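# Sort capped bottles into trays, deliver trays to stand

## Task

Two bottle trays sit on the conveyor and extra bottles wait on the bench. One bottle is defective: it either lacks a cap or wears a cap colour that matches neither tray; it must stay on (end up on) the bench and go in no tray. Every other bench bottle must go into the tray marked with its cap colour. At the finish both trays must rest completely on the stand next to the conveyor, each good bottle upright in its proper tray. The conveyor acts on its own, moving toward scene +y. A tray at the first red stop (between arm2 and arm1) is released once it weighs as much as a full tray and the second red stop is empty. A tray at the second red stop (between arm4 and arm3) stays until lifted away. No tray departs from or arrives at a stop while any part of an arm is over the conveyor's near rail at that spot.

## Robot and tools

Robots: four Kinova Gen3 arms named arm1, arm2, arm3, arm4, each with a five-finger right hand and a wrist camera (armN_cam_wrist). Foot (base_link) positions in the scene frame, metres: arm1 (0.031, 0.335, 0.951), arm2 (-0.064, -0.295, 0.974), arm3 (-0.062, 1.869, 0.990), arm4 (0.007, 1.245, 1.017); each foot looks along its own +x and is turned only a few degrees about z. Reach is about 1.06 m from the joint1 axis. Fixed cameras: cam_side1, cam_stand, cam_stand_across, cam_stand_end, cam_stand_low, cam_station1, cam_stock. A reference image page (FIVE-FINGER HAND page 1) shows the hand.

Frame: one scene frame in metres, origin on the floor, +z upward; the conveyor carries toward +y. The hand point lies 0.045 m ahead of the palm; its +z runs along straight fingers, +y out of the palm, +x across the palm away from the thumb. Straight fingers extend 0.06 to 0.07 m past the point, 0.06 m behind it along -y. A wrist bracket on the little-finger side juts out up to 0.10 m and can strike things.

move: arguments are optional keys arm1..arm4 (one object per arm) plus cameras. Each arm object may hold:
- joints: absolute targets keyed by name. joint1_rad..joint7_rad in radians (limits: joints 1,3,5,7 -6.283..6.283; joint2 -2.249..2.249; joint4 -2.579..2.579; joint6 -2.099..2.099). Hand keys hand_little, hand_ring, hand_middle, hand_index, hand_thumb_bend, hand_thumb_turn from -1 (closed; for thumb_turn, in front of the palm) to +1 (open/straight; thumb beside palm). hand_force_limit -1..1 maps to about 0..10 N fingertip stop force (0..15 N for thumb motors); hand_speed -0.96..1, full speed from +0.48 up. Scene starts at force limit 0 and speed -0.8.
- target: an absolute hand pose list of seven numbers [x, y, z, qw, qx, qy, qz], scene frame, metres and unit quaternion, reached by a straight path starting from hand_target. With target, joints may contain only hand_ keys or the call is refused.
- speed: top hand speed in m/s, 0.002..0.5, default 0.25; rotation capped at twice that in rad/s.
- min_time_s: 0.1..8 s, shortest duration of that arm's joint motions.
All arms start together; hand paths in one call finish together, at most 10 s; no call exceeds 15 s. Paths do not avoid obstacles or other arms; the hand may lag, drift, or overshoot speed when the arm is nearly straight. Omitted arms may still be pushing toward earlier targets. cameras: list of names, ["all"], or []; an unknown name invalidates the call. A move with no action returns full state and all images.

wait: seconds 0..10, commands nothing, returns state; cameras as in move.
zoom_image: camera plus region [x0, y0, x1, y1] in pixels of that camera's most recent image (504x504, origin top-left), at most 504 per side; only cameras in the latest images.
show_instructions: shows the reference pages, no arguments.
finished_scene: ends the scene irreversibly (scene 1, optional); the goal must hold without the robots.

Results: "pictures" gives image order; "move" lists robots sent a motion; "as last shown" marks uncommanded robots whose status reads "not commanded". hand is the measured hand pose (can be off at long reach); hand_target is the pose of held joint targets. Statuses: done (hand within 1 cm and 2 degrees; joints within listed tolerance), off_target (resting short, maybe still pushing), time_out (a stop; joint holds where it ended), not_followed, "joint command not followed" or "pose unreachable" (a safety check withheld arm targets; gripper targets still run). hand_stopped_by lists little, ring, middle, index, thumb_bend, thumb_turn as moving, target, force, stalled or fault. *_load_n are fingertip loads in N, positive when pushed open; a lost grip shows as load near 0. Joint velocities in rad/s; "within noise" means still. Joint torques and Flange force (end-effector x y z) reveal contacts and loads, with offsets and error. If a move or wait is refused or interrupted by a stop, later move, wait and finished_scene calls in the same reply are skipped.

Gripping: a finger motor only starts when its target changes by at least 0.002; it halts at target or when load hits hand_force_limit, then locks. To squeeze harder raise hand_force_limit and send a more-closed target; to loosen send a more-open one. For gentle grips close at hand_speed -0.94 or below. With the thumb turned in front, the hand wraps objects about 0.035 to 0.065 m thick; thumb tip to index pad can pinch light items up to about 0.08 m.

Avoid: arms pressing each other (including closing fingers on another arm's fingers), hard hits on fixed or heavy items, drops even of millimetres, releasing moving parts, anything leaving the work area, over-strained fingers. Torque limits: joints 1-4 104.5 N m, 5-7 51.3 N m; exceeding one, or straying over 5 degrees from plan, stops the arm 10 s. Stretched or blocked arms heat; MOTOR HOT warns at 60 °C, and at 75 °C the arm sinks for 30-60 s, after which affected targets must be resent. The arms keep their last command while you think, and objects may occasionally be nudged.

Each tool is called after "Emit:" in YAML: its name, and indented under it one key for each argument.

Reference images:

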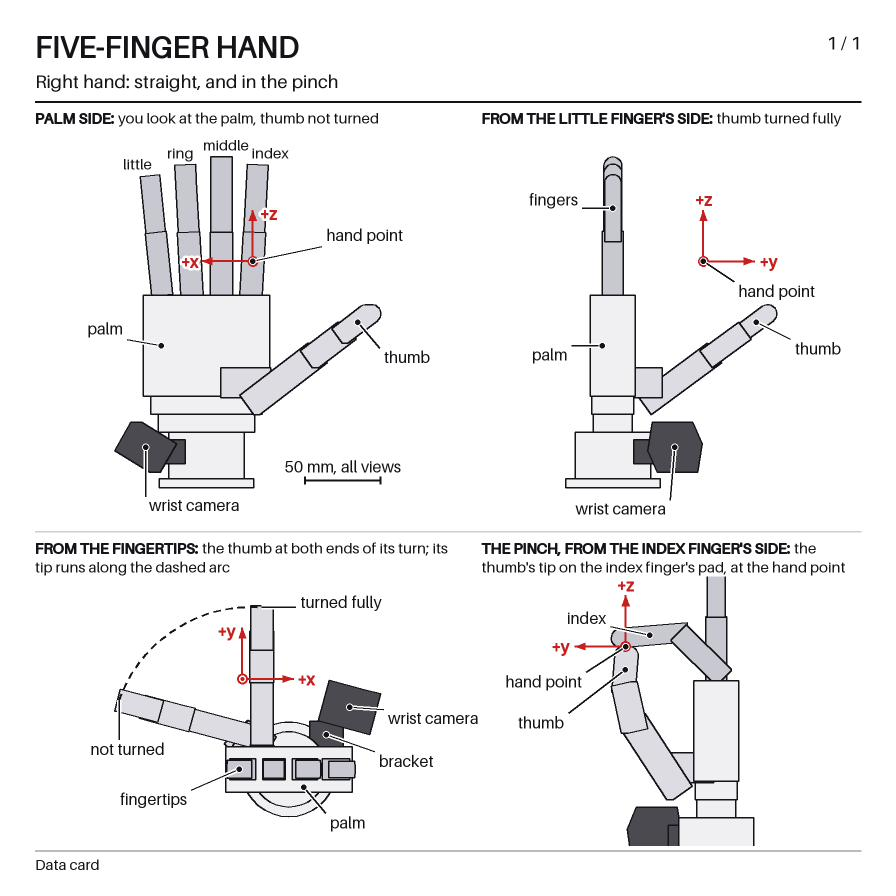

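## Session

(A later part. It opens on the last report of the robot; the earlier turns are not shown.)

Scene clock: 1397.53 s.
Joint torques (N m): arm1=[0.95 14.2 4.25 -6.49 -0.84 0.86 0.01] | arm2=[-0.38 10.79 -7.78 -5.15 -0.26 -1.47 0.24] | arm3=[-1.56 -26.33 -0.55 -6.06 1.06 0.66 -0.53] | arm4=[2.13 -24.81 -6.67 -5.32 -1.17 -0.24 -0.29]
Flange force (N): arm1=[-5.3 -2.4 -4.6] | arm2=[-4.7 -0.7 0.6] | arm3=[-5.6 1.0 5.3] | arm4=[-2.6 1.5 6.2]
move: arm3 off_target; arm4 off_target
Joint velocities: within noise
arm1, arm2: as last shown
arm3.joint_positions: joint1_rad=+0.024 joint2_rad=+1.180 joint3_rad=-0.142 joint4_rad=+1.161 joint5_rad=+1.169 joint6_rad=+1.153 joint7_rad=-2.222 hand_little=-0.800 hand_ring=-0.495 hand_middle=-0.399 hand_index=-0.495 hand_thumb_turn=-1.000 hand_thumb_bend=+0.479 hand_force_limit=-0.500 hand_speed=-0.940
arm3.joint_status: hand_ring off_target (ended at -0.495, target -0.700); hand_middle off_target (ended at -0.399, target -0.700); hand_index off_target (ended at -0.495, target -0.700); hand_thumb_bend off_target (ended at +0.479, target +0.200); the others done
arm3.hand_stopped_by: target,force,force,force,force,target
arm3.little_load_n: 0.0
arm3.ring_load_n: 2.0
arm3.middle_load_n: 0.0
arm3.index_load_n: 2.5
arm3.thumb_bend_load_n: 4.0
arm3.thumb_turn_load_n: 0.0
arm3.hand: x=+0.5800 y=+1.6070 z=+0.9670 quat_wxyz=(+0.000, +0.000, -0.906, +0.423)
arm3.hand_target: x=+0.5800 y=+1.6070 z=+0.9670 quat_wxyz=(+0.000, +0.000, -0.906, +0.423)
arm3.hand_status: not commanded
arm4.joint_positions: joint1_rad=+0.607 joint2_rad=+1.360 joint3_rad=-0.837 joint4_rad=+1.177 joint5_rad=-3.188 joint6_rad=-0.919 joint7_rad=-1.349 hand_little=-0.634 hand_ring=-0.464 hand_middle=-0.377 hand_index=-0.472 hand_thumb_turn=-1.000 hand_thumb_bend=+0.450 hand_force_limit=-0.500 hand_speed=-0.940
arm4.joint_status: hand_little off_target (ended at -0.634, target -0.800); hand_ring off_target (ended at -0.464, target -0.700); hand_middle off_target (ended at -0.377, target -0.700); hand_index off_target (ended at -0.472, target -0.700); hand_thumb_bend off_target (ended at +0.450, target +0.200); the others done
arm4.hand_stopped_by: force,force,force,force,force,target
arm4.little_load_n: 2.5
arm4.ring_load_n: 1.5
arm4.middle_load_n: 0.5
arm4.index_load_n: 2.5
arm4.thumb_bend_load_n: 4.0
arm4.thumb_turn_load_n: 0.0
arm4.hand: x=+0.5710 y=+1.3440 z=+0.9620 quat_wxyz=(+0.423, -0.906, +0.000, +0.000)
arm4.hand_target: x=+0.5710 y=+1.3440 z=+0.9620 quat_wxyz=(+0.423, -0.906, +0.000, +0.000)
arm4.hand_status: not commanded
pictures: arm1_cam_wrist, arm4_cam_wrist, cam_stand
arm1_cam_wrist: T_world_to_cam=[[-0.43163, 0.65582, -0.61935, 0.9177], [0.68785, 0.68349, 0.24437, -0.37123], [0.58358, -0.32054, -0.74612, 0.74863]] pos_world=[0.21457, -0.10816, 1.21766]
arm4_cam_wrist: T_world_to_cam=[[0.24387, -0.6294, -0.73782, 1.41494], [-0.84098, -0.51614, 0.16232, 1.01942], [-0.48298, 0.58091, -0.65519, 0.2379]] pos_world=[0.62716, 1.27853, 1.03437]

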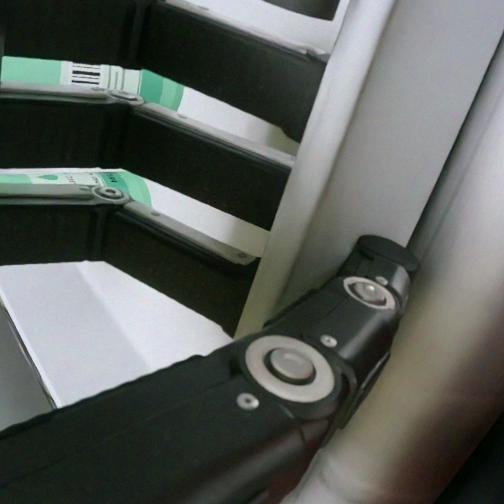

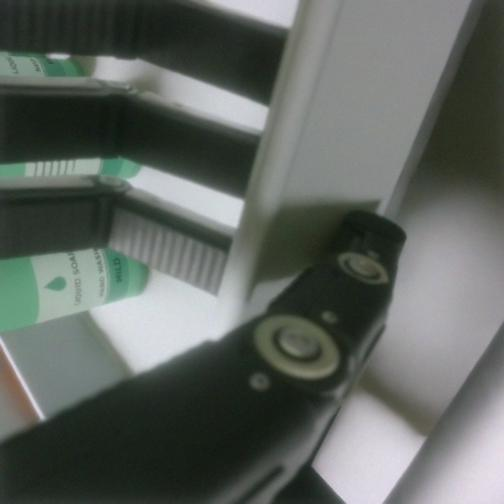

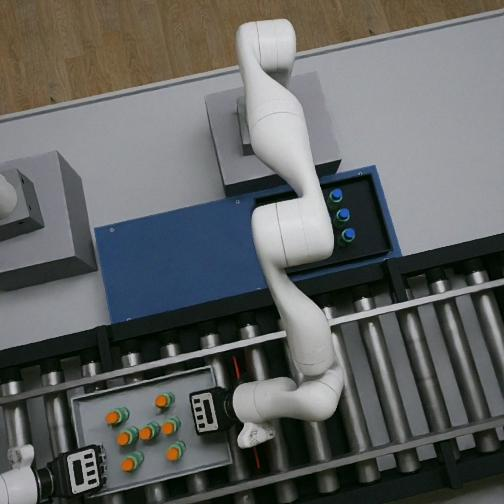

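Emit:
move:
  arm4: {"joints": {"hand_little": -0.9, "hand_ring": -0.8, "hand_middle": -0.8, "hand_index": -0.8, "hand_thumb_bend": 0.1, "hand_force_limit": 0.3, "hand_speed": -0.94}}
  arm3: {"joints": {"hand_little": -0.9, "hand_ring": -0.8, "hand_middle": -0.8, "hand_index": -0.8, "hand_thumb_bend": 0.1, "hand_force_limit": 0.3, "hand_speed": -0.94}}
  cameras: ["arm4_cam_wrist", "arm1_cam_wrist", "cam_stand", "cam_stand_across"]

Scene clock: 1401.17 s.
Joint torques (N m): arm1=[0.95 14.23 4.29 -6.54 -0.85 0.88 0.04] | arm2=[-0.38 10.79 -7.74 -5.13 -0.26 -1.45 0.25] | arm3=[-3.96 -28.29 -2.01 -5.69 0.48 1.19 -0.26] | arm4=[5.31 -26.9 -5.55 -7.52 -0.57 0.46 -0.27]
Flange force (N): arm1=[-5.4 -2.4 -4.7] | arm2=[-4.7 -0.7 0.6] | arm3=[-8.0 1.5 12.1] | arm4=[-3.9 -0.2 11.1]
move: arm3 off_target; arm4 off_target
Joint velocities: within noise
arm1, arm2: as last shown
arm1.little_load_n: 0.5
arm1.thumb_turn_load_n: -0.5
arm2.middle_load_n: 0.5
arm3.joint_positions: joint1_rad=+0.024 joint2_rad=+1.180 joint3_rad=-0.142 joint4_rad=+1.161 joint5_rad=+1.169 joint6_rad=+1.153 joint7_rad=-2.222 hand_little=-0.900 hand_ring=-0.515 hand_middle=-0.419 hand_index=-0.510 hand_thumb_turn=-1.000 hand_thumb_bend=+0.454 hand_force_limit=+0.300 hand_speed=-0.940
arm3.joint_status: hand_ring off_target (ended at -0.515, target -0.800); hand_middle off_target (ended at -0.419, target -0.800); hand_index off_target (ended at -0.510, target -0.800); hand_thumb_bend off_target (ended at +0.454, target +0.100); the others done
arm3.hand_stopped_by: target,force,force,force,force,target
arm3.little_load_n: 0.0
arm3.ring_load_n: 7.5
arm3.middle_load_n: 7.0
arm3.index_load_n: 6.5
arm3.thumb_bend_load_n: 9.5
arm3.thumb_turn_load_n: 0.5
arm3.hand: x=+0.5800 y=+1.6070 z=+0.9670 quat_wxyz=(+0.000, +0.000, -0.906, +0.423)
arm3.hand_target: x=+0.5800 y=+1.6070 z=+0.9670 quat_wxyz=(+0.000, +0.000, -0.906, +0.423)
arm3.hand_status: not commanded
arm4.joint_positions: joint1_rad=+0.607 joint2_rad=+1.360 joint3_rad=-0.837 joint4_rad=+1.177 joint5_rad=-3.188 joint6_rad=-0.919 joint7_rad=-1.349 hand_little=-0.677 hand_ring=-0.502 hand_middle=-0.408 hand_index=-0.504 hand_thumb_turn=-1.000 hand_thumb_bend=+0.427 hand_force_limit=+0.300 hand_speed=-0.940
arm4.joint_status: hand_little off_target (ended at -0.677, target -0.900); hand_ring off_target (ended at -0.502, target -0.800); hand_middle off_target (ended at -0.408, target -0.800); hand_index off_target (ended at -0.504, target -0.800); hand_thumb_bend off_target (ended at +0.427, target +0.100); the others done
arm4.hand_stopped_by: force,force,force,force,force,target
arm4.little_load_n: 7.0
arm4.ring_load_n: 7.0
arm4.middle_load_n: 7.0
arm4.index_load_n: 6.5
arm4.thumb_bend_load_n: 9.5
arm4.thumb_turn_load_n: 0.5
arm4.hand: x=+0.5710 y=+1.3440 z=+0.9620 quat_wxyz=(+0.423, -0.906, +0.000, +0.000)
arm4.hand_target: x=+0.5710 y=+1.3440 z=+0.9620 quat_wxyz=(+0.423, -0.906, +0.000, +0.000)
arm4.hand_status: not commanded
pictures: arm1_cam_wrist, arm4_cam_wrist, cam_stand, cam_stand_across
arm1_cam_wrist: T_world_to_cam=[[-0.43163, 0.65582, -0.61935, 0.9177], [0.68785, 0.68349, 0.24437, -0.37123], [0.58358, -0.32054, -0.74612, 0.74863]] pos_world=[0.21457, -0.10816, 1.21766]
arm4_cam_wrist: T_world_to_cam=[[0.24387, -0.6294, -0.73782, 1.41494], [-0.84098, -0.51614, 0.16232, 1.01942], [-0.48298, 0.58091, -0.65519, 0.2379]] pos_world=[0.62716, 1.27853, 1.03437]

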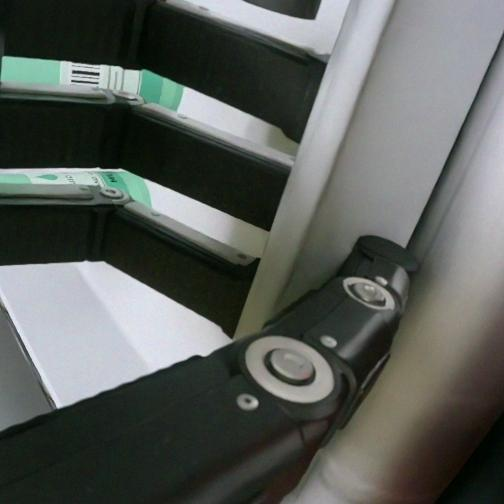

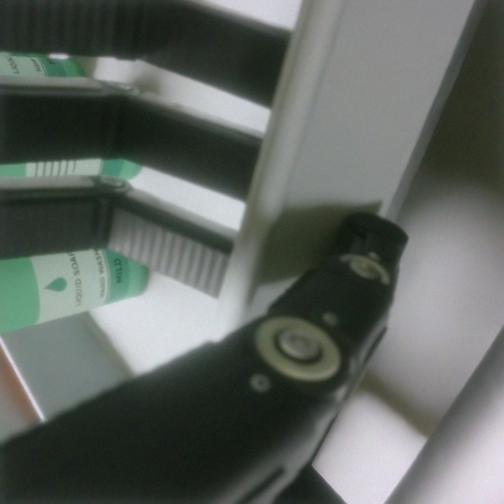

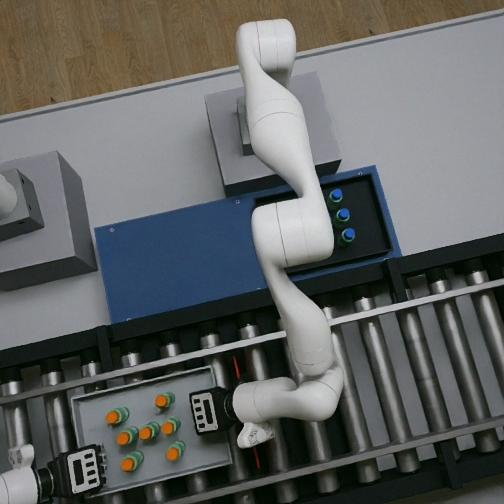

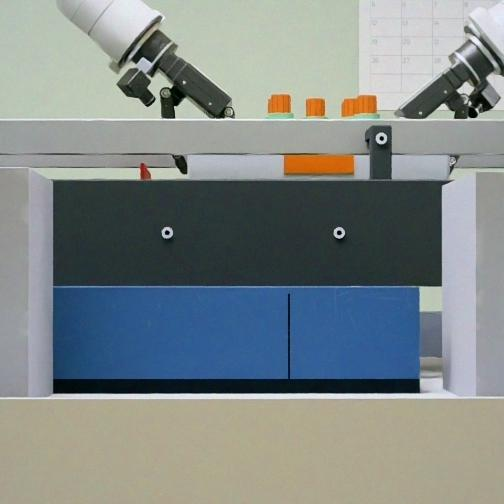

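Emit:
move:
  arm4: {"joints": {"hand_little": -0.3, "hand_ring": -0.25, "hand_middle": -0.2, "hand_index": -0.25, "hand_thumb_bend": 0.7, "hand_force_limit": -0.5, "hand_speed": -0.85}}
  arm3: {"joints": {"hand_little": -0.25, "hand_ring": -0.2, "hand_middle": -0.2, "hand_index": -0.2, "hand_thumb_bend": 0.7, "hand_force_limit": -0.5, "hand_speed": -0.85}}

Emit:
move:
  arm4: {"target": [0.571, 1.341, 0.957, 0.4226, -0.9063, 0, 0], "speed": 0.02}
  arm3: {"target": [0.58, 1.612, 0.961, 0, 0, 0.9063, -0.4226], "speed": 0.02}
  cameras: ["arm4_cam_wrist", "arm1_cam_wrist", "cam_stand", "cam_stand_across"]

Scene clock: 1410.10 s.
Joint torques (N m): arm1=[0.93 14.2 4.34 -6.5 -0.83 0.87 0.03] | arm2=[-0.35 10.81 -7.78 -5.15 -0.23 -1.44 0.22] | arm3=[0.54 -25.51 1.03 -5.87 1.48 1.09 -0.49] | arm4=[-0.46 -22.39 -7.13 -3.75 -1.41 -0.51 -0.33]
Flange force (N): arm1=[-5.2 -2.3 -4.4] | arm2=[-4.6 -0.7 0.7] | arm3=[-5.5 2.2 1.8] | arm4=[-2.8 1.6 0.8]
move: arm3 done; arm4 done
Joint velocities: within noise
arm1, arm2: as last shown
arm1.little_load_n: 0.0
arm1.thumb_turn_load_n: 0.0
arm2.little_load_n: -0.5
arm2.middle_load_n: 0.0
arm3.joint_positions: joint1_rad=+0.024 joint2_rad=+1.180 joint3_rad=-0.142 joint4_rad=+1.161 joint5_rad=+1.169 joint6_rad=+1.153 joint7_rad=-2.222 hand_little=-0.250 hand_ring=-0.200 hand_middle=-0.200 hand_index=-0.200 hand_thumb_turn=-1.000 hand_thumb_bend=+0.700 hand_force_limit=-0.500 hand_speed=-0.850
arm3.joint_status: all done
arm3.hand_stopped_by: target,target,target,target,target,target
arm3.little_load_n: 0.0
arm3.ring_load_n: 0.0
arm3.middle_load_n: 0.0
arm3.index_load_n: 0.0
arm3.thumb_bend_load_n: -0.5
arm3.thumb_turn_load_n: 0.0
arm3.hand: x=+0.5800 y=+1.6070 z=+0.9670 quat_wxyz=(+0.000, +0.000, -0.906, +0.423)
arm3.hand_target: x=+0.5800 y=+1.6070 z=+0.9670 quat_wxyz=(+0.000, +0.000, -0.906, +0.423)
arm3.hand_status: not commanded
arm4.joint_positions: joint1_rad=+0.607 joint2_rad=+1.360 joint3_rad=-0.837 joint4_rad=+1.177 joint5_rad=-3.188 joint6_rad=-0.919 joint7_rad=-1.349 hand_little=-0.300 hand_ring=-0.250 hand_middle=-0.200 hand_index=-0.250 hand_thumb_turn=-1.000 hand_thumb_bend=+0.700 hand_force_limit=-0.500 hand_speed=-0.850
arm4.joint_status: all done
arm4.hand_stopped_by: target,target,target,target,target,target
arm4.little_load_n: 0.0
arm4.ring_load_n: 0.0
arm4.middle_load_n: 0.0
arm4.index_load_n: 0.0
arm4.thumb_bend_load_n: 0.0
arm4.thumb_turn_load_n: 0.0
arm4.hand: x=+0.5710 y=+1.3440 z=+0.9620 quat_wxyz=(+0.423, -0.906, +0.000, +0.000)
arm4.hand_target: x=+0.5710 y=+1.3440 z=+0.9620 quat_wxyz=(+0.423, -0.906, +0.000, +0.000)
arm4.hand_status: not commanded
pictures: none

Scene clock: 1411.07 s.
Joint torques (N m): arm1=[0.93 14.22 4.28 -6.49 -0.85 0.85 0.03] | arm2=[-0.36 10.8 -7.76 -5.16 -0.25 -1.46 0.23] | arm3=[0.52 -25.48 1.03 -5.78 1.43 1.13 -0.44] | arm4=[3.04 -17.07 0.45 -4.67 1.91 1.05 -0.04]
Flange force (N): arm1=[-5.4 -2.4 -4.5] | arm2=[-4.7 -0.7 0.6] | arm3=[-5.4 2.3 1.9] | arm4=[-4.5 -13.4 -4.2]
move: arm3 done; arm4 done
Joint velocities: within noise
arm1, arm2: as last shown
arm2.little_load_n: 0.0
arm3.joint_positions: joint1_rad=+0.016 joint2_rad=+1.190 joint3_rad=-0.142 joint4_rad=+1.161 joint5_rad=+1.170 joint6_rad=+1.154 joint7_rad=-2.235 hand_little=-0.250 hand_ring=-0.200 hand_middle=-0.200 hand_index=-0.200 hand_thumb_turn=-1.000 hand_thumb_bend=+0.700 hand_force_limit=-0.500 hand_speed=-0.850
arm3.joint_status: not commanded
arm3.hand_stopped_by: target,target,target,target,target,target
arm3.little_load_n: 0.0
arm3.ring_load_n: 0.0
arm3.middle_load_n: 0.0
arm3.index_load_n: 0.0
arm3.thumb_bend_load_n: 0.0
arm3.thumb_turn_load_n: 0.0
arm3.hand: x=+0.5800 y=+1.6120 z=+0.9610 quat_wxyz=(+0.000, +0.000, -0.906, +0.423)
arm3.hand_target: x=+0.5800 y=+1.6120 z=+0.9610 quat_wxyz=(+0.000, +0.000, -0.906, +0.423)
arm3.hand_status: done (0.000 m and 0.0 deg from the pose sent, 0.008 m and 0.0 deg at the start)
arm4.joint_positions: joint1_rad=+0.610 joint2_rad=+1.370 joint3_rad=-0.835 joint4_rad=+1.171 joint5_rad=-3.186 joint6_rad=-0.921 joint7_rad=-1.341 hand_little=-0.300 hand_ring=-0.250 hand_middle=-0.200 hand_index=-0.250 hand_thumb_turn=-1.000 hand_thumb_bend=+0.700 hand_force_limit=-0.500 hand_speed=-0.850
arm4.joint_status: not commanded
arm4.hand_stopped_by: target,target,target,target,target,target
arm4.little_load_n: 0.0
arm4.ring_load_n: 0.0
arm4.middle_load_n: -4.5
arm4.index_load_n: 0.0
arm4.thumb_bend_load_n: 0.0
arm4.thumb_turn_load_n: 0.0
arm4.hand: x=+0.5710 y=+1.3409 z=+0.9570 quat_wxyz=(+0.423, -0.906, +0.000, +0.000)
arm4.hand_target: x=+0.5710 y=+1.3410 z=+0.9570 quat_wxyz=(+0.423, -0.906, +0.000, +0.000)
arm4.hand_status: done (0.000 m and 0.0 deg from the pose sent, 0.006 m and 0.0 deg at the start)
pictures: arm1_cam_wrist, arm4_cam_wrist, cam_stand, cam_stand_across
arm1_cam_wrist: T_world_to_cam=[[-0.43163, 0.65582, -0.61935, 0.9177], [0.68785, 0.68349, 0.24437, -0.37123], [0.58358, -0.32054, -0.74612, 0.74863]] pos_world=[0.21457, -0.10816, 1.21766]
arm4_cam_wrist: T_world_to_cam=[[0.24383, -0.62945, -0.73779, 1.40936], [-0.84104, -0.51605, 0.16231, 1.01856], [-0.4829, 0.58094, -0.65522, 0.23638]] pos_world=[0.62716, 1.27543, 1.02937]

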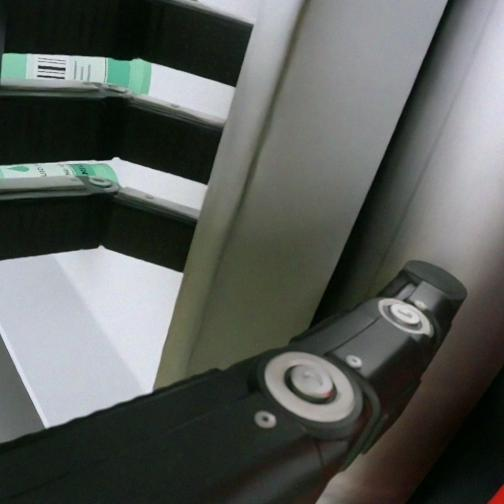

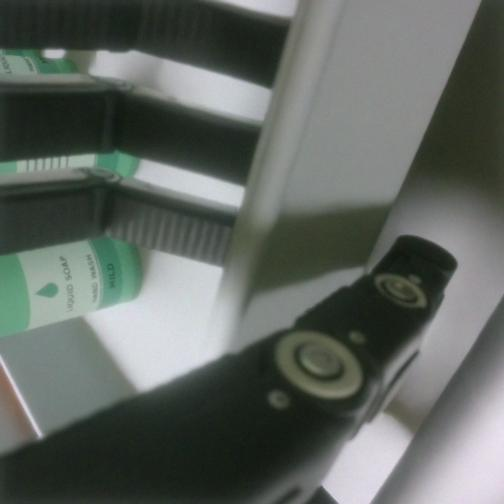

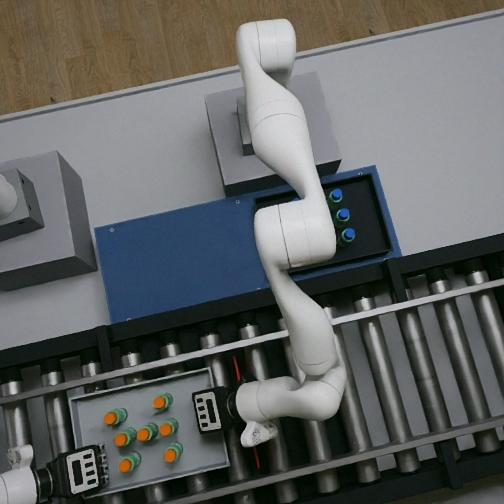

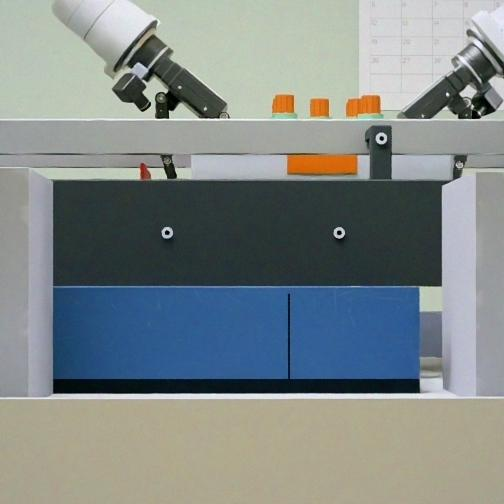

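Emit:
move:
  arm4: {"target": [0.571, 1.341, 0.965, 0.4226, -0.9063, 0, 0], "speed": 0.02}
  cameras: ["cam_stand_across", "arm4_cam_wrist"]

Emit:
zoom_image:
  camera: "cam_stand_across"
  region: [130, 80, 504, 200]

Scene clock: 1421.33 s.
Joint torques (N m): arm1=[0.96 14.2 4.27 -6.53 -0.86 0.86 0] | arm2=[-0.39 10.8 -7.79 -5.14 -0.23 -1.46 0.26] | arm3=[0.51 -25.44 1.03 -5.71 1.44 1.13 -0.42] | arm4=[-0.46 -22.42 -7.12 -3.77 -1.44 -0.57 -0.33]
Flange force (N): arm1=[-5.3 -2.2 -4.7] | arm2=[-4.7 -0.7 0.6] | arm3=[-5.6 2.2 1.9] | arm4=[-2.8 1.6 1.0]
move: arm4 done
Joint velocities: within noise
arm1, arm3: as last shown
arm1.little_load_n: 0.5
arm2.joint_positions: joint1_rad=-1.070 joint2_rad=-1.226 joint3_rad=+1.181 joint4_rad=+2.078 joint5_rad=+1.093 joint6_rad=+1.016 joint7_rad=-0.021 hand_little=+1.000 hand_ring=-1.000 hand_middle=+0.000 hand_index=+0.000 hand_thumb_turn=-1.000 hand_thumb_bend=+1.000 hand_force_limit=-0.500 hand_speed=-0.800
arm2.joint_status: not commanded
arm2.hand_stopped_by: fault,target,target,target,target,target
arm2.little_load_n: 0.0
arm2.ring_load_n: 0.0
arm2.middle_load_n: 0.0
arm2.index_load_n: 0.0
arm2.thumb_bend_load_n: 0.0
arm2.thumb_turn_load_n: 0.0
arm2.hand: x=+0.2000 y=-0.6000 z=+1.1500 quat_wxyz=(-0.242, +0.664, -0.664, +0.242)
arm2.hand_target: x=+0.2000 y=-0.6000 z=+1.1500 quat_wxyz=(-0.242, +0.664, -0.664, +0.242)
arm2.hand_status: not commanded
arm4.joint_positions: joint1_rad=+0.611 joint2_rad=+1.355 joint3_rad=-0.837 joint4_rad=+1.176 joint5_rad=-3.189 joint6_rad=-0.926 joint7_rad=-1.349 hand_little=-0.300 hand_ring=-0.250 hand_middle=-0.200 hand_index=-0.250 hand_thumb_turn=-1.000 hand_thumb_bend=+0.700 hand_force_limit=-0.500 hand_speed=-0.850
arm4.joint_status: not commanded
arm4.hand_stopped_by: target,target,target,target,target,target
arm4.little_load_n: 0.0
arm4.ring_load_n: 0.0
arm4.middle_load_n: 0.0
arm4.index_load_n: 0.0
arm4.thumb_bend_load_n: 0.0
arm4.thumb_turn_load_n: 0.0
arm4.hand: x=+0.5710 y=+1.3410 z=+0.9650 quat_wxyz=(+0.423, -0.906, +0.000, +0.000)
arm4.hand_target: x=+0.5710 y=+1.3410 z=+0.9650 quat_wxyz=(+0.423, -0.906, +0.000, +0.000)
arm4.hand_status: done (0.000 m and 0.0 deg from the pose sent, 0.008 m and 0.0 deg at the start)
pictures: arm4_cam_wrist, cam_stand_across
arm4_cam_wrist: T_world_to_cam=[[0.24387, -0.6294, -0.73782, 1.41527], [-0.84098, -0.51614, 0.16232, 1.01739], [-0.48298, 0.58091, -0.65519, 0.24161]] pos_world=[0.62716, 1.27553, 1.03737]

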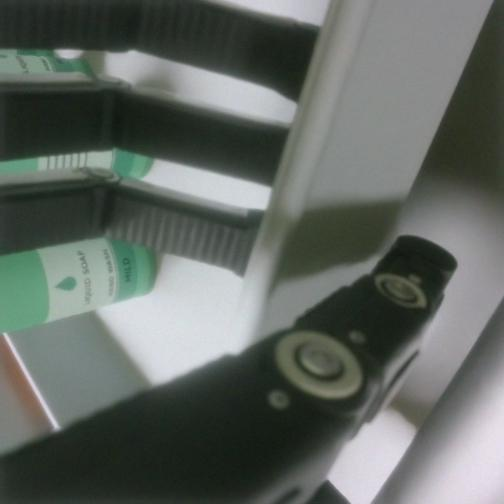

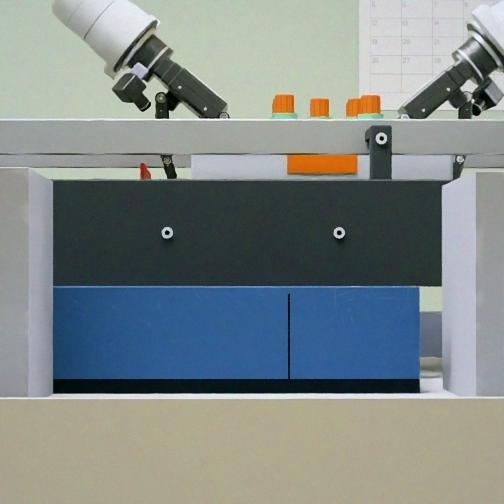

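Scaled by 1.348 from the camera's image (finer frame: 720x720).

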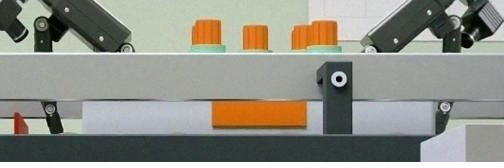

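Emit:
move:
  arm4: {"target": [0.571, 1.3375, 0.964, 0.4226, -0.9063, 0, 0], "speed": 0.02, "joints": {"hand_little": -0.3, "hand_ring": -0.25, "hand_middle": -0.24, "hand_index": -0.25}}
  arm3: {"target": [0.58, 1.605, 0.961, 0, 0, 0.9063, -0.4226], "speed": 0.02}
  cameras: ["cam_stand_across", "arm4_cam_wrist", "arm1_cam_wrist"]

Scene clock: 1426.63 s.
Joint torques (N m): arm1=[0.94 14.23 4.27 -6.51 -0.83 0.87 0.03] | arm2=[-0.36 10.79 -7.73 -5.15 -0.21 -1.45 0.23] | arm3=[0.53 -25.53 1.08 -5.8 1.43 1.07 -0.45] | arm4=[-0.51 -22.43 -7.08 -3.8 -1.43 -0.53 -0.34]
Flange force (N): arm1=[-5.4 -2.4 -4.6] | arm2=[-4.7 -0.7 0.5] | arm3=[-5.6 2.2 1.9] | arm4=[-3.0 1.6 0.9]
move: arm3 done; arm4 done
Joint velocities: within noise
arm1, arm2: as last shown
arm1.little_load_n: 0.0
arm3.joint_positions: joint1_rad=+0.026 joint2_rad=+1.191 joint3_rad=-0.140 joint4_rad=+1.158 joint5_rad=+1.173 joint6_rad=+1.147 joint7_rad=-2.227 hand_little=-0.250 hand_ring=-0.200 hand_middle=-0.200 hand_index=-0.200 hand_thumb_turn=-1.000 hand_thumb_bend=+0.700 hand_force_limit=-0.500 hand_speed=-0.850
arm3.joint_status: not commanded
arm3.hand_stopped_by: target,target,target,target,target,target
arm3.little_load_n: 0.0
arm3.ring_load_n: 0.0
arm3.middle_load_n: 0.0
arm3.index_load_n: 0.0
arm3.thumb_bend_load_n: 0.0
arm3.thumb_turn_load_n: 0.0
arm3.hand: x=+0.5800 y=+1.6050 z=+0.9610 quat_wxyz=(+0.000, +0.000, -0.906, +0.423)
arm3.hand_target: x=+0.5800 y=+1.6050 z=+0.9610 quat_wxyz=(+0.000, +0.000, -0.906, +0.423)
arm3.hand_status: done (0.000 m and 0.0 deg from the pose sent, 0.007 m and 0.0 deg at the start)
arm4.joint_positions: joint1_rad=+0.616 joint2_rad=+1.358 joint3_rad=-0.837 joint4_rad=+1.172 joint5_rad=-3.188 joint6_rad=-0.931 joint7_rad=-1.345 hand_little=-0.300 hand_ring=-0.250 hand_middle=-0.240 hand_index=-0.250 hand_thumb_turn=-1.000 hand_thumb_bend=+0.700 hand_force_limit=-0.500 hand_speed=-0.850
arm4.joint_status: all done
arm4.hand_stopped_by: target,target,target,target,target,target
arm4.little_load_n: 0.0
arm4.ring_load_n: 0.0
arm4.middle_load_n: 0.0
arm4.index_load_n: 0.0
arm4.thumb_bend_load_n: 0.0
arm4.thumb_turn_load_n: 0.0
arm4.hand: x=+0.5710 y=+1.3375 z=+0.9640 quat_wxyz=(+0.423, -0.906, +0.000, +0.000)
arm4.hand_target: x=+0.5710 y=+1.3375 z=+0.9640 quat_wxyz=(+0.423, -0.906, +0.000, +0.000)
arm4.hand_status: done (0.000 m and 0.0 deg from the pose sent, 0.004 m and 0.0 deg at the start)
pictures: arm1_cam_wrist, arm4_cam_wrist, cam_stand_across
arm1_cam_wrist: T_world_to_cam=[[-0.43163, 0.65582, -0.61935, 0.9177], [0.68785, 0.68349, 0.24437, -0.37123], [0.58358, -0.32054, -0.74612, 0.74863]] pos_world=[0.21457, -0.10816, 1.21766]
arm4_cam_wrist: T_world_to_cam=[[0.24393, -0.62936, -0.73783, 1.41225], [-0.84097, -0.51618, 0.16227, 1.01584], [-0.48298, 0.58091, -0.65519, 0.24299]] pos_world=[0.62716, 1.27203, 1.03637]

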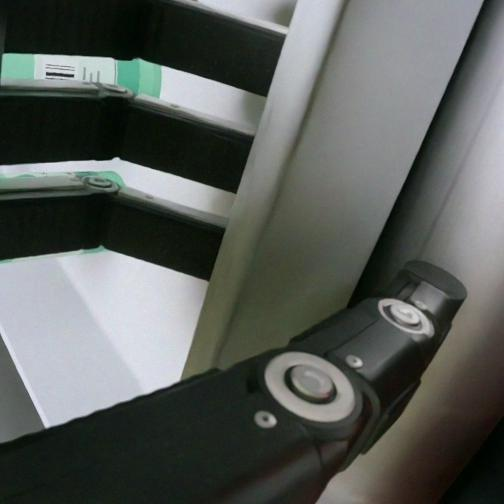

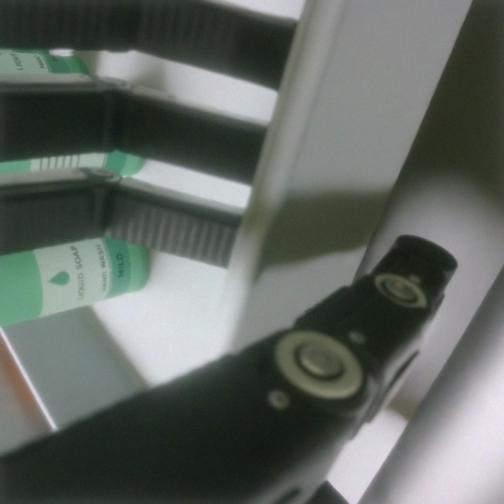

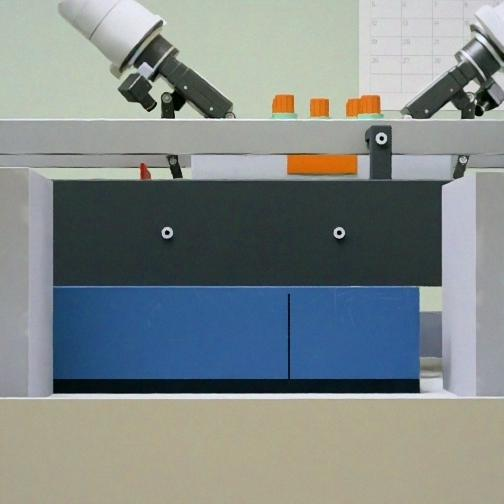

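Emit:
move:
  arm4: {"joints": {"hand_little": -0.42, "hand_ring": -0.34, "hand_middle": -0.3, "hand_index": -0.34, "hand_thumb_bend": 0.6, "hand_speed": -0.94}}

Emit:
move:
  arm4: {"target": [0.571, 1.3375, 0.960, 0.4226, -0.9063, 0, 0], "speed": 0.02}
  arm3: {"target": [0.58, 1.605, 0.962, 0, 0, 0.9063, -0.4226], "speed": 0.02, "joints": {"hand_little": -0.42, "hand_ring": -0.34, "hand_middle": -0.3, "hand_index": -0.34, "hand_thumb_bend": 0.6, "hand_speed": -0.94}}

Emit:
move:
  arm4: {"joints": {"hand_little": -0.8, "hand_ring": -0.7, "hand_middle": -0.7, "hand_index": -0.7, "hand_thumb_bend": 0.2, "hand_force_limit": -0.5, "hand_speed": -0.94}}
  arm3: {"joints": {"hand_little": -0.8, "hand_ring": -0.7, "hand_middle": -0.7, "hand_index": -0.7, "hand_thumb_bend": 0.2, "hand_force_limit": -0.5, "hand_speed": -0.94}}
  cameras: ["arm4_cam_wrist", "arm1_cam_wrist"]

Scene clock: 1431.60 s.
Joint torques (N m): arm1=[0.95 14.21 4.29 -6.52 -0.84 0.86 0.03] | arm2=[-0.39 10.78 -7.76 -5.15 -0.26 -1.47 0.23] | arm3=[0.55 -25.54 1.08 -5.8 1.44 1.11 -0.45] | arm4=[-0.6 -22.5 -7.14 -3.81 -1.45 -0.53 -0.32]
Flange force (N): arm1=[-5.3 -2.3 -4.6] | arm2=[-4.7 -0.7 0.6] | arm3=[-5.6 2.3 1.9] | arm4=[-3.1 1.7 0.9]
move: arm4 done
Joint velocities: within noise
arm1, arm2, arm3: as last shown
arm4.joint_positions: joint1_rad=+0.616 joint2_rad=+1.358 joint3_rad=-0.837 joint4_rad=+1.172 joint5_rad=-3.188 joint6_rad=-0.931 joint7_rad=-1.345 hand_little=-0.420 hand_ring=-0.340 hand_middle=-0.300 hand_index=-0.340 hand_thumb_turn=-1.000 hand_thumb_bend=+0.600 hand_force_limit=-0.500 hand_speed=-0.940
arm4.joint_status: all done
arm4.hand_stopped_by: target,target,target,target,target,target
arm4.little_load_n: 0.0
arm4.ring_load_n: 0.0
arm4.middle_load_n: 0.0
arm4.index_load_n: 0.0
arm4.thumb_bend_load_n: 0.0
arm4.thumb_turn_load_n: 0.0
arm4.hand: x=+0.5710 y=+1.3375 z=+0.9640 quat_wxyz=(+0.423, -0.906, +0.000, +0.000)
arm4.hand_target: x=+0.5710 y=+1.3375 z=+0.9640 quat_wxyz=(+0.423, -0.906, +0.000, +0.000)
arm4.hand_status: not commanded
pictures: none

Scene clock: 1433.23 s.
Joint torques (N m): arm1=[0.94 14.22 4.3 -6.5 -0.86 0.87 0] | arm2=[-0.36 10.82 -7.75 -5.13 -0.26 -1.46 0.21] | arm3=[0.52 -25.51 1 -5.83 1.44 1.08 -0.45] | arm4=[-0.45 -22.47 -7.14 -3.74 -1.38 -0.57 -0.35]
Flange force (N): arm1=[-5.3 -2.3 -4.5] | arm2=[-4.5 -0.7 0.6] | arm3=[-5.4 2.2 1.9] | arm4=[-2.9 1.6 1.0]
move: arm3 done; arm4 done
Joint velocities: within noise
arm1.joint_positions: joint1_rad=-2.781 joint2_rad=-0.695 joint3_rad=+4.378 joint4_rad=+1.933 joint5_rad=+1.743 joint6_rad=-0.530 joint7_rad=-2.200 hand_little=-1.000 hand_ring=-1.000 hand_middle=+0.150 hand_index=+0.150 hand_thumb_turn=-1.000 hand_thumb_bend=+1.000 hand_force_limit=-0.500 hand_speed=-0.800
arm1.joint_status: not commanded
arm1.hand_stopped_by: target,target,target,target,target,target
arm1.little_load_n: 0.0
arm1.ring_load_n: 0.0
arm1.middle_load_n: 0.0
arm1.index_load_n: 0.0
arm1.thumb_bend_load_n: 0.0
arm1.thumb_turn_load_n: 0.0
arm1.hand: x=+0.2800 y=-0.1500 z=+1.1300 quat_wxyz=(-0.036, +0.098, -0.935, +0.340)
arm1.hand_target: x=+0.2800 y=-0.1500 z=+1.1300 quat_wxyz=(-0.036, +0.098, -0.935, +0.340)
arm1.hand_status: not commanded
arm2: as last shown
arm3.joint_positions: joint1_rad=+0.026 joint2_rad=+1.189 joint3_rad=-0.140 joint4_rad=+1.158 joint5_rad=+1.173 joint6_rad=+1.147 joint7_rad=-2.226 hand_little=-0.420 hand_ring=-0.340 hand_middle=-0.300 hand_index=-0.340 hand_thumb_turn=-1.000 hand_thumb_bend=+0.600 hand_force_limit=-0.500 hand_speed=-0.940
arm3.joint_status: all done
arm3.hand_stopped_by: target,target,target,target,target,target
arm3.little_load_n: 0.0
arm3.ring_load_n: 0.0
arm3.middle_load_n: 0.0
arm3.index_load_n: 0.0
arm3.thumb_bend_load_n: 0.0
arm3.thumb_turn_load_n: 0.0
arm3.hand: x=+0.5800 y=+1.6050 z=+0.9620 quat_wxyz=(+0.000, +0.000, -0.906, +0.423)
arm3.hand_target: x=+0.5800 y=+1.6050 z=+0.9620 quat_wxyz=(+0.000, +0.000, -0.906, +0.423)
arm3.hand_status: done (0.000 m and 0.0 deg from the pose sent, 0.001 m and 0.0 deg at the start)
arm4.joint_positions: joint1_rad=+0.615 joint2_rad=+1.365 joint3_rad=-0.835 joint4_rad=+1.170 joint5_rad=-3.186 joint6_rad=-0.929 joint7_rad=-1.341 hand_little=-0.420 hand_ring=-0.340 hand_middle=-0.300 hand_index=-0.340 hand_thumb_turn=-1.000 hand_thumb_bend=+0.600 hand_force_limit=-0.500 hand_speed=-0.940
arm4.joint_status: not commanded
arm4.hand_stopped_by: target,target,target,target,target,target
arm4.little_load_n: 0.0
arm4.ring_load_n: 0.0
arm4.middle_load_n: 0.0
arm4.index_load_n: 0.0
arm4.thumb_bend_load_n: 0.0
arm4.thumb_turn_load_n: 0.0
arm4.hand: x=+0.5710 y=+1.3375 z=+0.9600 quat_wxyz=(+0.423, -0.906, +0.000, +0.000)
arm4.hand_target: x=+0.5710 y=+1.3375 z=+0.9600 quat_wxyz=(+0.423, -0.906, +0.000, +0.000)
arm4.hand_status: done (0.000 m and 0.0 deg from the pose sent, 0.004 m and 0.0 deg at the start)
pictures: none

Scene clock: 1435.70 s.
Joint torques (N m): arm1=[0.96 14.2 4.31 -6.51 -0.85 0.87 0.03] | arm2=[-0.36 10.8 -7.77 -5.12 -0.23 -1.48 0.23] | arm3=[-2.34 -27.42 -0.92 -6.01 0.81 1.16 -0.45] | arm4=[2.2 -25.03 -6.61 -5.39 -1.18 -0.29 -0.32]
Flange force (N): arm1=[-5.3 -2.3 -4.6] | arm2=[-4.5 -0.7 0.5] | arm3=[-6.1 1.7 8.4] | arm4=[-2.8 1.6 6.5]
move: arm3 off_target; arm4 off_target
Joint velocities: within noise
arm1, arm2: as last shown
arm2.ring_load_n: 0.5
arm3.joint_positions: joint1_rad=+0.026 joint2_rad=+1.189 joint3_rad=-0.140 joint4_rad=+1.158 joint5_rad=+1.173 joint6_rad=+1.147 joint7_rad=-2.226 hand_little=-0.605 hand_ring=-0.440 hand_middle=-0.349 hand_index=-0.423 hand_thumb_turn=-1.000 hand_thumb_bend=+0.420 hand_force_limit=-0.500 hand_speed=-0.940
arm3.joint_status: hand_little off_target (ended at -0.605, target -0.800); hand_ring off_target (ended at -0.440, target -0.700); hand_middle off_target (ended at -0.349, target -0.700); hand_index off_target (ended at -0.423, target -0.700); hand_thumb_bend off_target (ended at +0.420, target +0.200); the others done
arm3.hand_stopped_by: force,force,force,force,force,target
arm3.little_load_n: 2.5
arm3.ring_load_n: 2.5
arm3.middle_load_n: 1.5
arm3.index_load_n: 2.0
arm3.thumb_bend_load_n: 4.0
arm3.thumb_turn_load_n: 0.0
arm3.hand: x=+0.5800 y=+1.6050 z=+0.9620 quat_wxyz=(+0.000, +0.000, -0.906, +0.423)
arm3.hand_target: x=+0.5800 y=+1.6050 z=+0.9620 quat_wxyz=(+0.000, +0.000, -0.906, +0.423)
arm3.hand_status: not commanded
arm4.joint_positions: joint1_rad=+0.615 joint2_rad=+1.365 joint3_rad=-0.835 joint4_rad=+1.170 joint5_rad=-3.186 joint6_rad=-0.929 joint7_rad=-1.341 hand_little=-0.622 hand_ring=-0.452 hand_middle=-0.361 hand_index=-0.440 hand_thumb_turn=-1.000 hand_thumb_bend=+0.428 hand_force_limit=-0.500 hand_speed=-0.940
arm4.joint_status: hand_little off_target (ended at -0.622, target -0.800); hand_ring off_target (ended at -0.452, target -0.700); hand_middle off_target (ended at -0.361, target -0.700); hand_index off_target (ended at -0.440, target -0.700); hand_thumb_bend off_target (ended at +0.428, target +0.200); the others done
arm4.hand_stopped_by: force,force,force,force,force,target
arm4.little_load_n: 2.5
arm4.ring_load_n: 2.0
arm4.middle_load_n: 1.5
arm4.index_load_n: 2.0
arm4.thumb_bend_load_n: 4.0
arm4.thumb_turn_load_n: 0.0
arm4.hand: x=+0.5710 y=+1.3375 z=+0.9600 quat_wxyz=(+0.423, -0.906, +0.000, +0.000)
arm4.hand_target: x=+0.5710 y=+1.3375 z=+0.9600 quat_wxyz=(+0.423, -0.906, +0.000, +0.000)
arm4.hand_status: not commanded
pictures: arm1_cam_wrist, arm4_cam_wrist
arm1_cam_wrist: T_world_to_cam=[[-0.43163, 0.65582, -0.61935, 0.9177], [0.68785, 0.68349, 0.24437, -0.37123], [0.58358, -0.32054, -0.74612, 0.74863]] pos_world=[0.21457, -0.10816, 1.21766]
arm4_cam_wrist: T_world_to_cam=[[0.24383, -0.62936, -0.73787, 1.40939], [-0.84098, -0.51614, 0.16234, 1.01638], [-0.48301, 0.58095, -0.65513, 0.24028]] pos_world=[0.62716, 1.27203, 1.03237]

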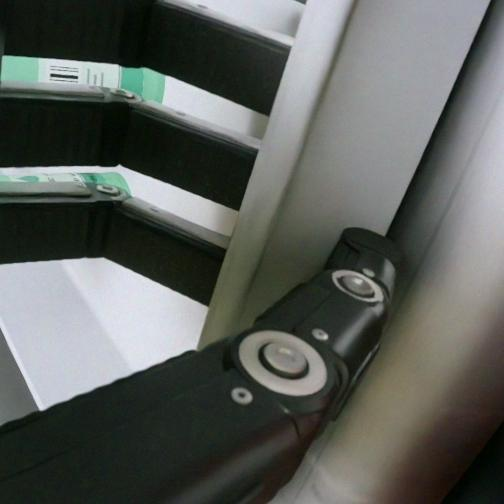

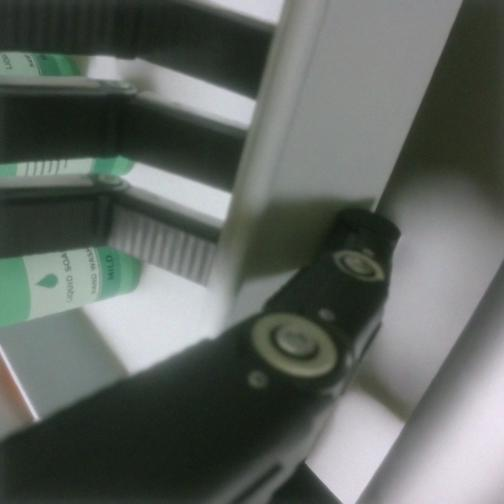

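Emit:
move:
  arm4: {"joints": {"hand_little": -0.9, "hand_ring": -0.8, "hand_middle": -0.8, "hand_index": -0.8, "hand_thumb_bend": 0.1, "hand_force_limit": 0.35, "hand_speed": -0.94}}
  arm3: {"joints": {"hand_little": -0.9, "hand_ring": -0.8, "hand_middle": -0.8, "hand_index": -0.8, "hand_thumb_bend": 0.1, "hand_force_limit": 0.35, "hand_speed": -0.94}}
  cameras: ["cam_stand", "cam_stand_across"]

Scene clock: 1438.40 s.
Joint torques (N m): arm1=[0.95 14.23 4.32 -6.53 -0.84 0.85 0.02] | arm2=[-0.34 10.79 -7.81 -5.15 -0.24 -1.46 0.24] | arm3=[-5 -28.37 -2.93 -5.21 -0.1 1.39 -0.28] | arm4=[6.33 -27.77 -5.22 -8.44 -0.41 0.86 -0.11]
Flange force (N): arm1=[-5.3 -2.2 -4.5] | arm2=[-4.6 -0.7 0.8] | arm3=[-8.9 0.5 14.7] | arm4=[-4.5 -0.9 12.6]
move: arm3 off_target; arm4 off_target
Joint velocities: within noise
arm1, arm2: as last shown
arm2.ring_load_n: 0.0
arm3.joint_positions: joint1_rad=+0.026 joint2_rad=+1.189 joint3_rad=-0.140 joint4_rad=+1.158 joint5_rad=+1.173 joint6_rad=+1.147 joint7_rad=-2.226 hand_little=-0.648 hand_ring=-0.471 hand_middle=-0.375 hand_index=-0.449 hand_thumb_turn=-1.000 hand_thumb_bend=+0.403 hand_force_limit=+0.350 hand_speed=-0.940
arm3.joint_status: hand_little off_target (ended at -0.648, target -0.900); hand_ring off_target (ended at -0.471, target -0.800); hand_middle off_target (ended at -0.375, target -0.800); hand_index off_target (ended at -0.449, target -0.800); hand_thumb_bend off_target (ended at +0.403, target +0.100); the others done
arm3.hand_stopped_by: force,force,force,force,force,target
arm3.little_load_n: 7.5
arm3.ring_load_n: 7.5
arm3.middle_load_n: 6.5
arm3.index_load_n: 6.5
arm3.thumb_bend_load_n: 10.0
arm3.thumb_turn_load_n: 1.5
arm3.hand: x=+0.5800 y=+1.6050 z=+0.9620 quat_wxyz=(+0.000, +0.000, -0.906, +0.423)
arm3.hand_target: x=+0.5800 y=+1.6050 z=+0.9620 quat_wxyz=(+0.000, +0.000, -0.906, +0.423)
arm3.hand_status: not commanded
arm4.joint_positions: joint1_rad=+0.615 joint2_rad=+1.365 joint3_rad=-0.835 joint4_rad=+1.170 joint5_rad=-3.186 joint6_rad=-0.929 joint7_rad=-1.341 hand_little=-0.665 hand_ring=-0.484 hand_middle=-0.387 hand_index=-0.472 hand_thumb_turn=-1.000 hand_thumb_bend=+0.400 hand_force_limit=+0.350 hand_speed=-0.940
arm4.joint_status: hand_little off_target (ended at -0.665, target -0.900); hand_ring off_target (ended at -0.484, target -0.800); hand_middle off_target (ended at -0.387, target -0.800); hand_index off_target (ended at -0.472, target -0.800); hand_thumb_bend off_target (ended at +0.400, target +0.100); the others done
arm4.hand_stopped_by: force,force,force,force,force,target
arm4.little_load_n: 7.0
arm4.ring_load_n: 7.0
arm4.middle_load_n: 7.0
arm4.index_load_n: 7.0
arm4.thumb_bend_load_n: 10.0
arm4.thumb_turn_load_n: 0.5
arm4.hand: x=+0.5710 y=+1.3375 z=+0.9600 quat_wxyz=(+0.423, -0.906, +0.000, +0.000)
arm4.hand_target: x=+0.5710 y=+1.3375 z=+0.9600 quat_wxyz=(+0.423, -0.906, +0.000, +0.000)
arm4.hand_status: not commanded

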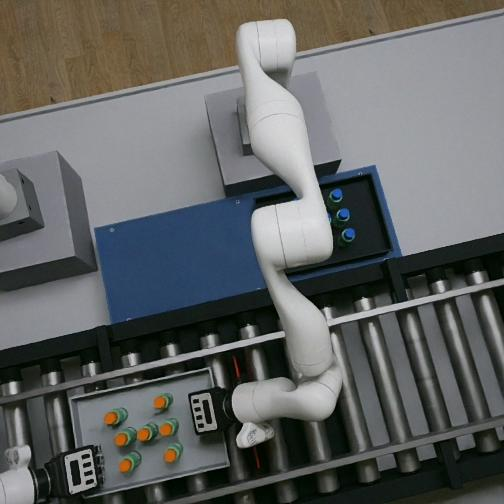

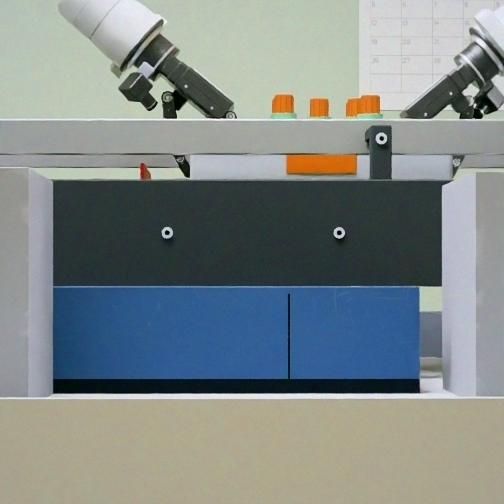

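Emit:
move:
  arm4: {"target": [0.571, 1.3375, 0.980, 0.4226, -0.9063, 0, 0], "speed": 0.04}
  arm3: {"target": [0.58, 1.605, 0.982, 0, 0, 0.9063, -0.4226], "speed": 0.04}
  cameras: ["cam_stand", "cam_stand_across", "cam_stand_end", "arm4_cam_wrist", "arm1_cam_wrist"]

Emit:
zoom_image:
  camera: "cam_stand_across"
  region: [130, 60, 504, 200]

Scene clock: 1442.50 s.
Joint torques (N m): arm1=[0.95 14.18 4.31 -6.54 -0.85 0.86 0.03] | arm2=[-0.37 10.83 -7.77 -5.15 -0.25 -1.45 0.23] | arm3=[-5.23 -28.45 -3.17 -5.37 -0.1 1.4 -0.28] | arm4=[6.97 -28.52 -5.32 -9.11 -0.54 0.89 -0.32]
Flange force (N): arm1=[-5.3 -2.2 -4.6] | arm2=[-4.6 -0.6 0.7] | arm3=[-9.3 0.3 15.1] | arm4=[-4.5 0.1 14.5]
move: arm3 done; arm4 done
Joint velocities: within noise
arm1, arm2: as last shown
arm2.little_load_n: -0.5
arm3.joint_positions: joint1_rad=+0.029 joint2_rad=+1.154 joint3_rad=-0.146 joint4_rad=+1.166 joint5_rad=+1.162 joint6_rad=+1.163 joint7_rad=-2.201 hand_little=-0.648 hand_ring=-0.471 hand_middle=-0.375 hand_index=-0.449 hand_thumb_turn=-1.000 hand_thumb_bend=+0.403 hand_force_limit=+0.350 hand_speed=-0.940
arm3.joint_status: not commanded
arm3.hand_stopped_by: force,force,force,force,force,target
arm3.little_load_n: 6.5
arm3.ring_load_n: 7.0
arm3.middle_load_n: 6.0
arm3.index_load_n: 6.0
arm3.thumb_bend_load_n: 10.0
arm3.thumb_turn_load_n: 2.5
arm3.hand: x=+0.5800 y=+1.6050 z=+0.9820 quat_wxyz=(+0.000, +0.000, -0.906, +0.423)
arm3.hand_target: x=+0.5800 y=+1.6050 z=+0.9820 quat_wxyz=(+0.000, +0.000, -0.906, +0.423)
arm3.hand_status: done (0.000 m and 0.0 deg from the pose sent, 0.020 m and 0.0 deg at the start)
arm4.joint_positions: joint1_rad=+0.619 joint2_rad=+1.329 joint3_rad=-0.842 joint4_rad=+1.182 joint5_rad=-3.195 joint6_rad=-0.943 joint7_rad=-1.360 hand_little=-0.665 hand_ring=-0.484 hand_middle=-0.387 hand_index=-0.472 hand_thumb_turn=-1.000 hand_thumb_bend=+0.400 hand_force_limit=+0.350 hand_speed=-0.940
arm4.joint_status: not commanded
arm4.hand_stopped_by: force,force,force,force,force,target
arm4.little_load_n: 6.0
arm4.ring_load_n: 6.0
arm4.middle_load_n: 6.5
arm4.index_load_n: 6.5
arm4.thumb_bend_load_n: 10.0
arm4.thumb_turn_load_n: 0.5
arm4.hand: x=+0.5710 y=+1.3375 z=+0.9800 quat_wxyz=(+0.423, -0.906, +0.000, +0.000)
arm4.hand_target: x=+0.5710 y=+1.3375 z=+0.9800 quat_wxyz=(+0.423, -0.906, +0.000, +0.000)
arm4.hand_status: done (0.000 m and 0.0 deg from the pose sent, 0.020 m and 0.0 deg at the start)
pictures: arm1_cam_wrist, arm4_cam_wrist, cam_stand, cam_stand_across, cam_stand_end
arm1_cam_wrist: T_world_to_cam=[[-0.43163, 0.65582, -0.61935, 0.9177], [0.68785, 0.68349, 0.24437, -0.37123], [0.58358, -0.32054, -0.74612, 0.74863]] pos_world=[0.21457, -0.10816, 1.21766]
arm4_cam_wrist: T_world_to_cam=[[0.24387, -0.6294, -0.73782, 1.42413], [-0.84098, -0.51614, 0.16232, 1.01314], [-0.48298, 0.58091, -0.65519, 0.25347]] pos_world=[0.62716, 1.27203, 1.05237]

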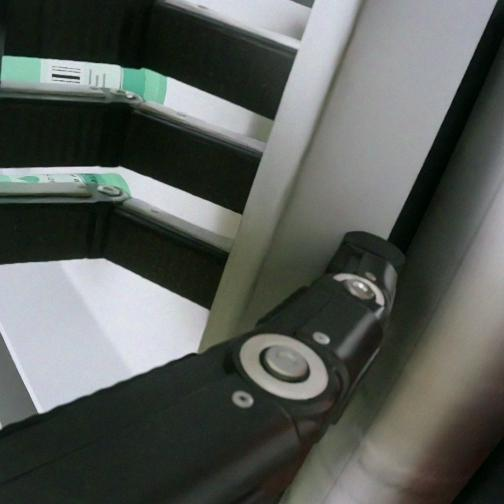

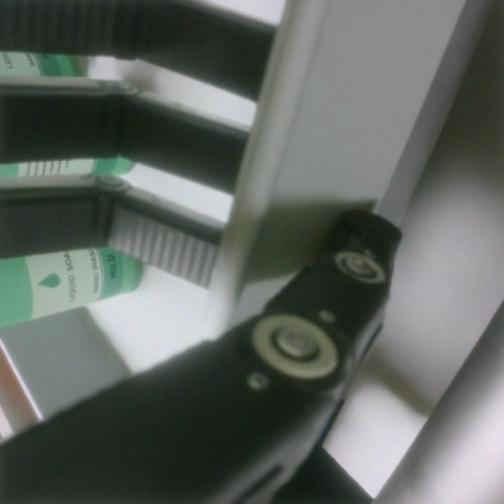

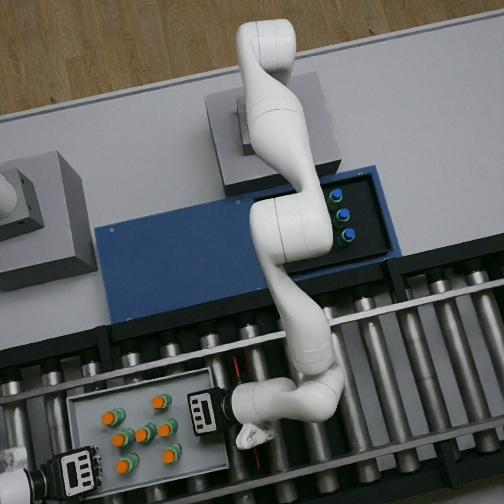

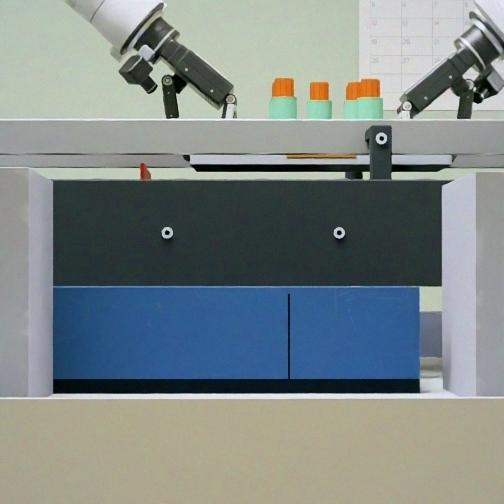

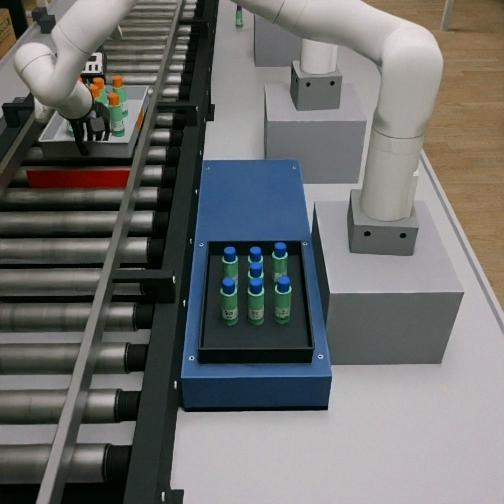

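Scaled by 1.348 from the camera's image (finer frame: 720x720).

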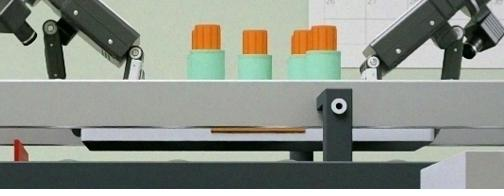

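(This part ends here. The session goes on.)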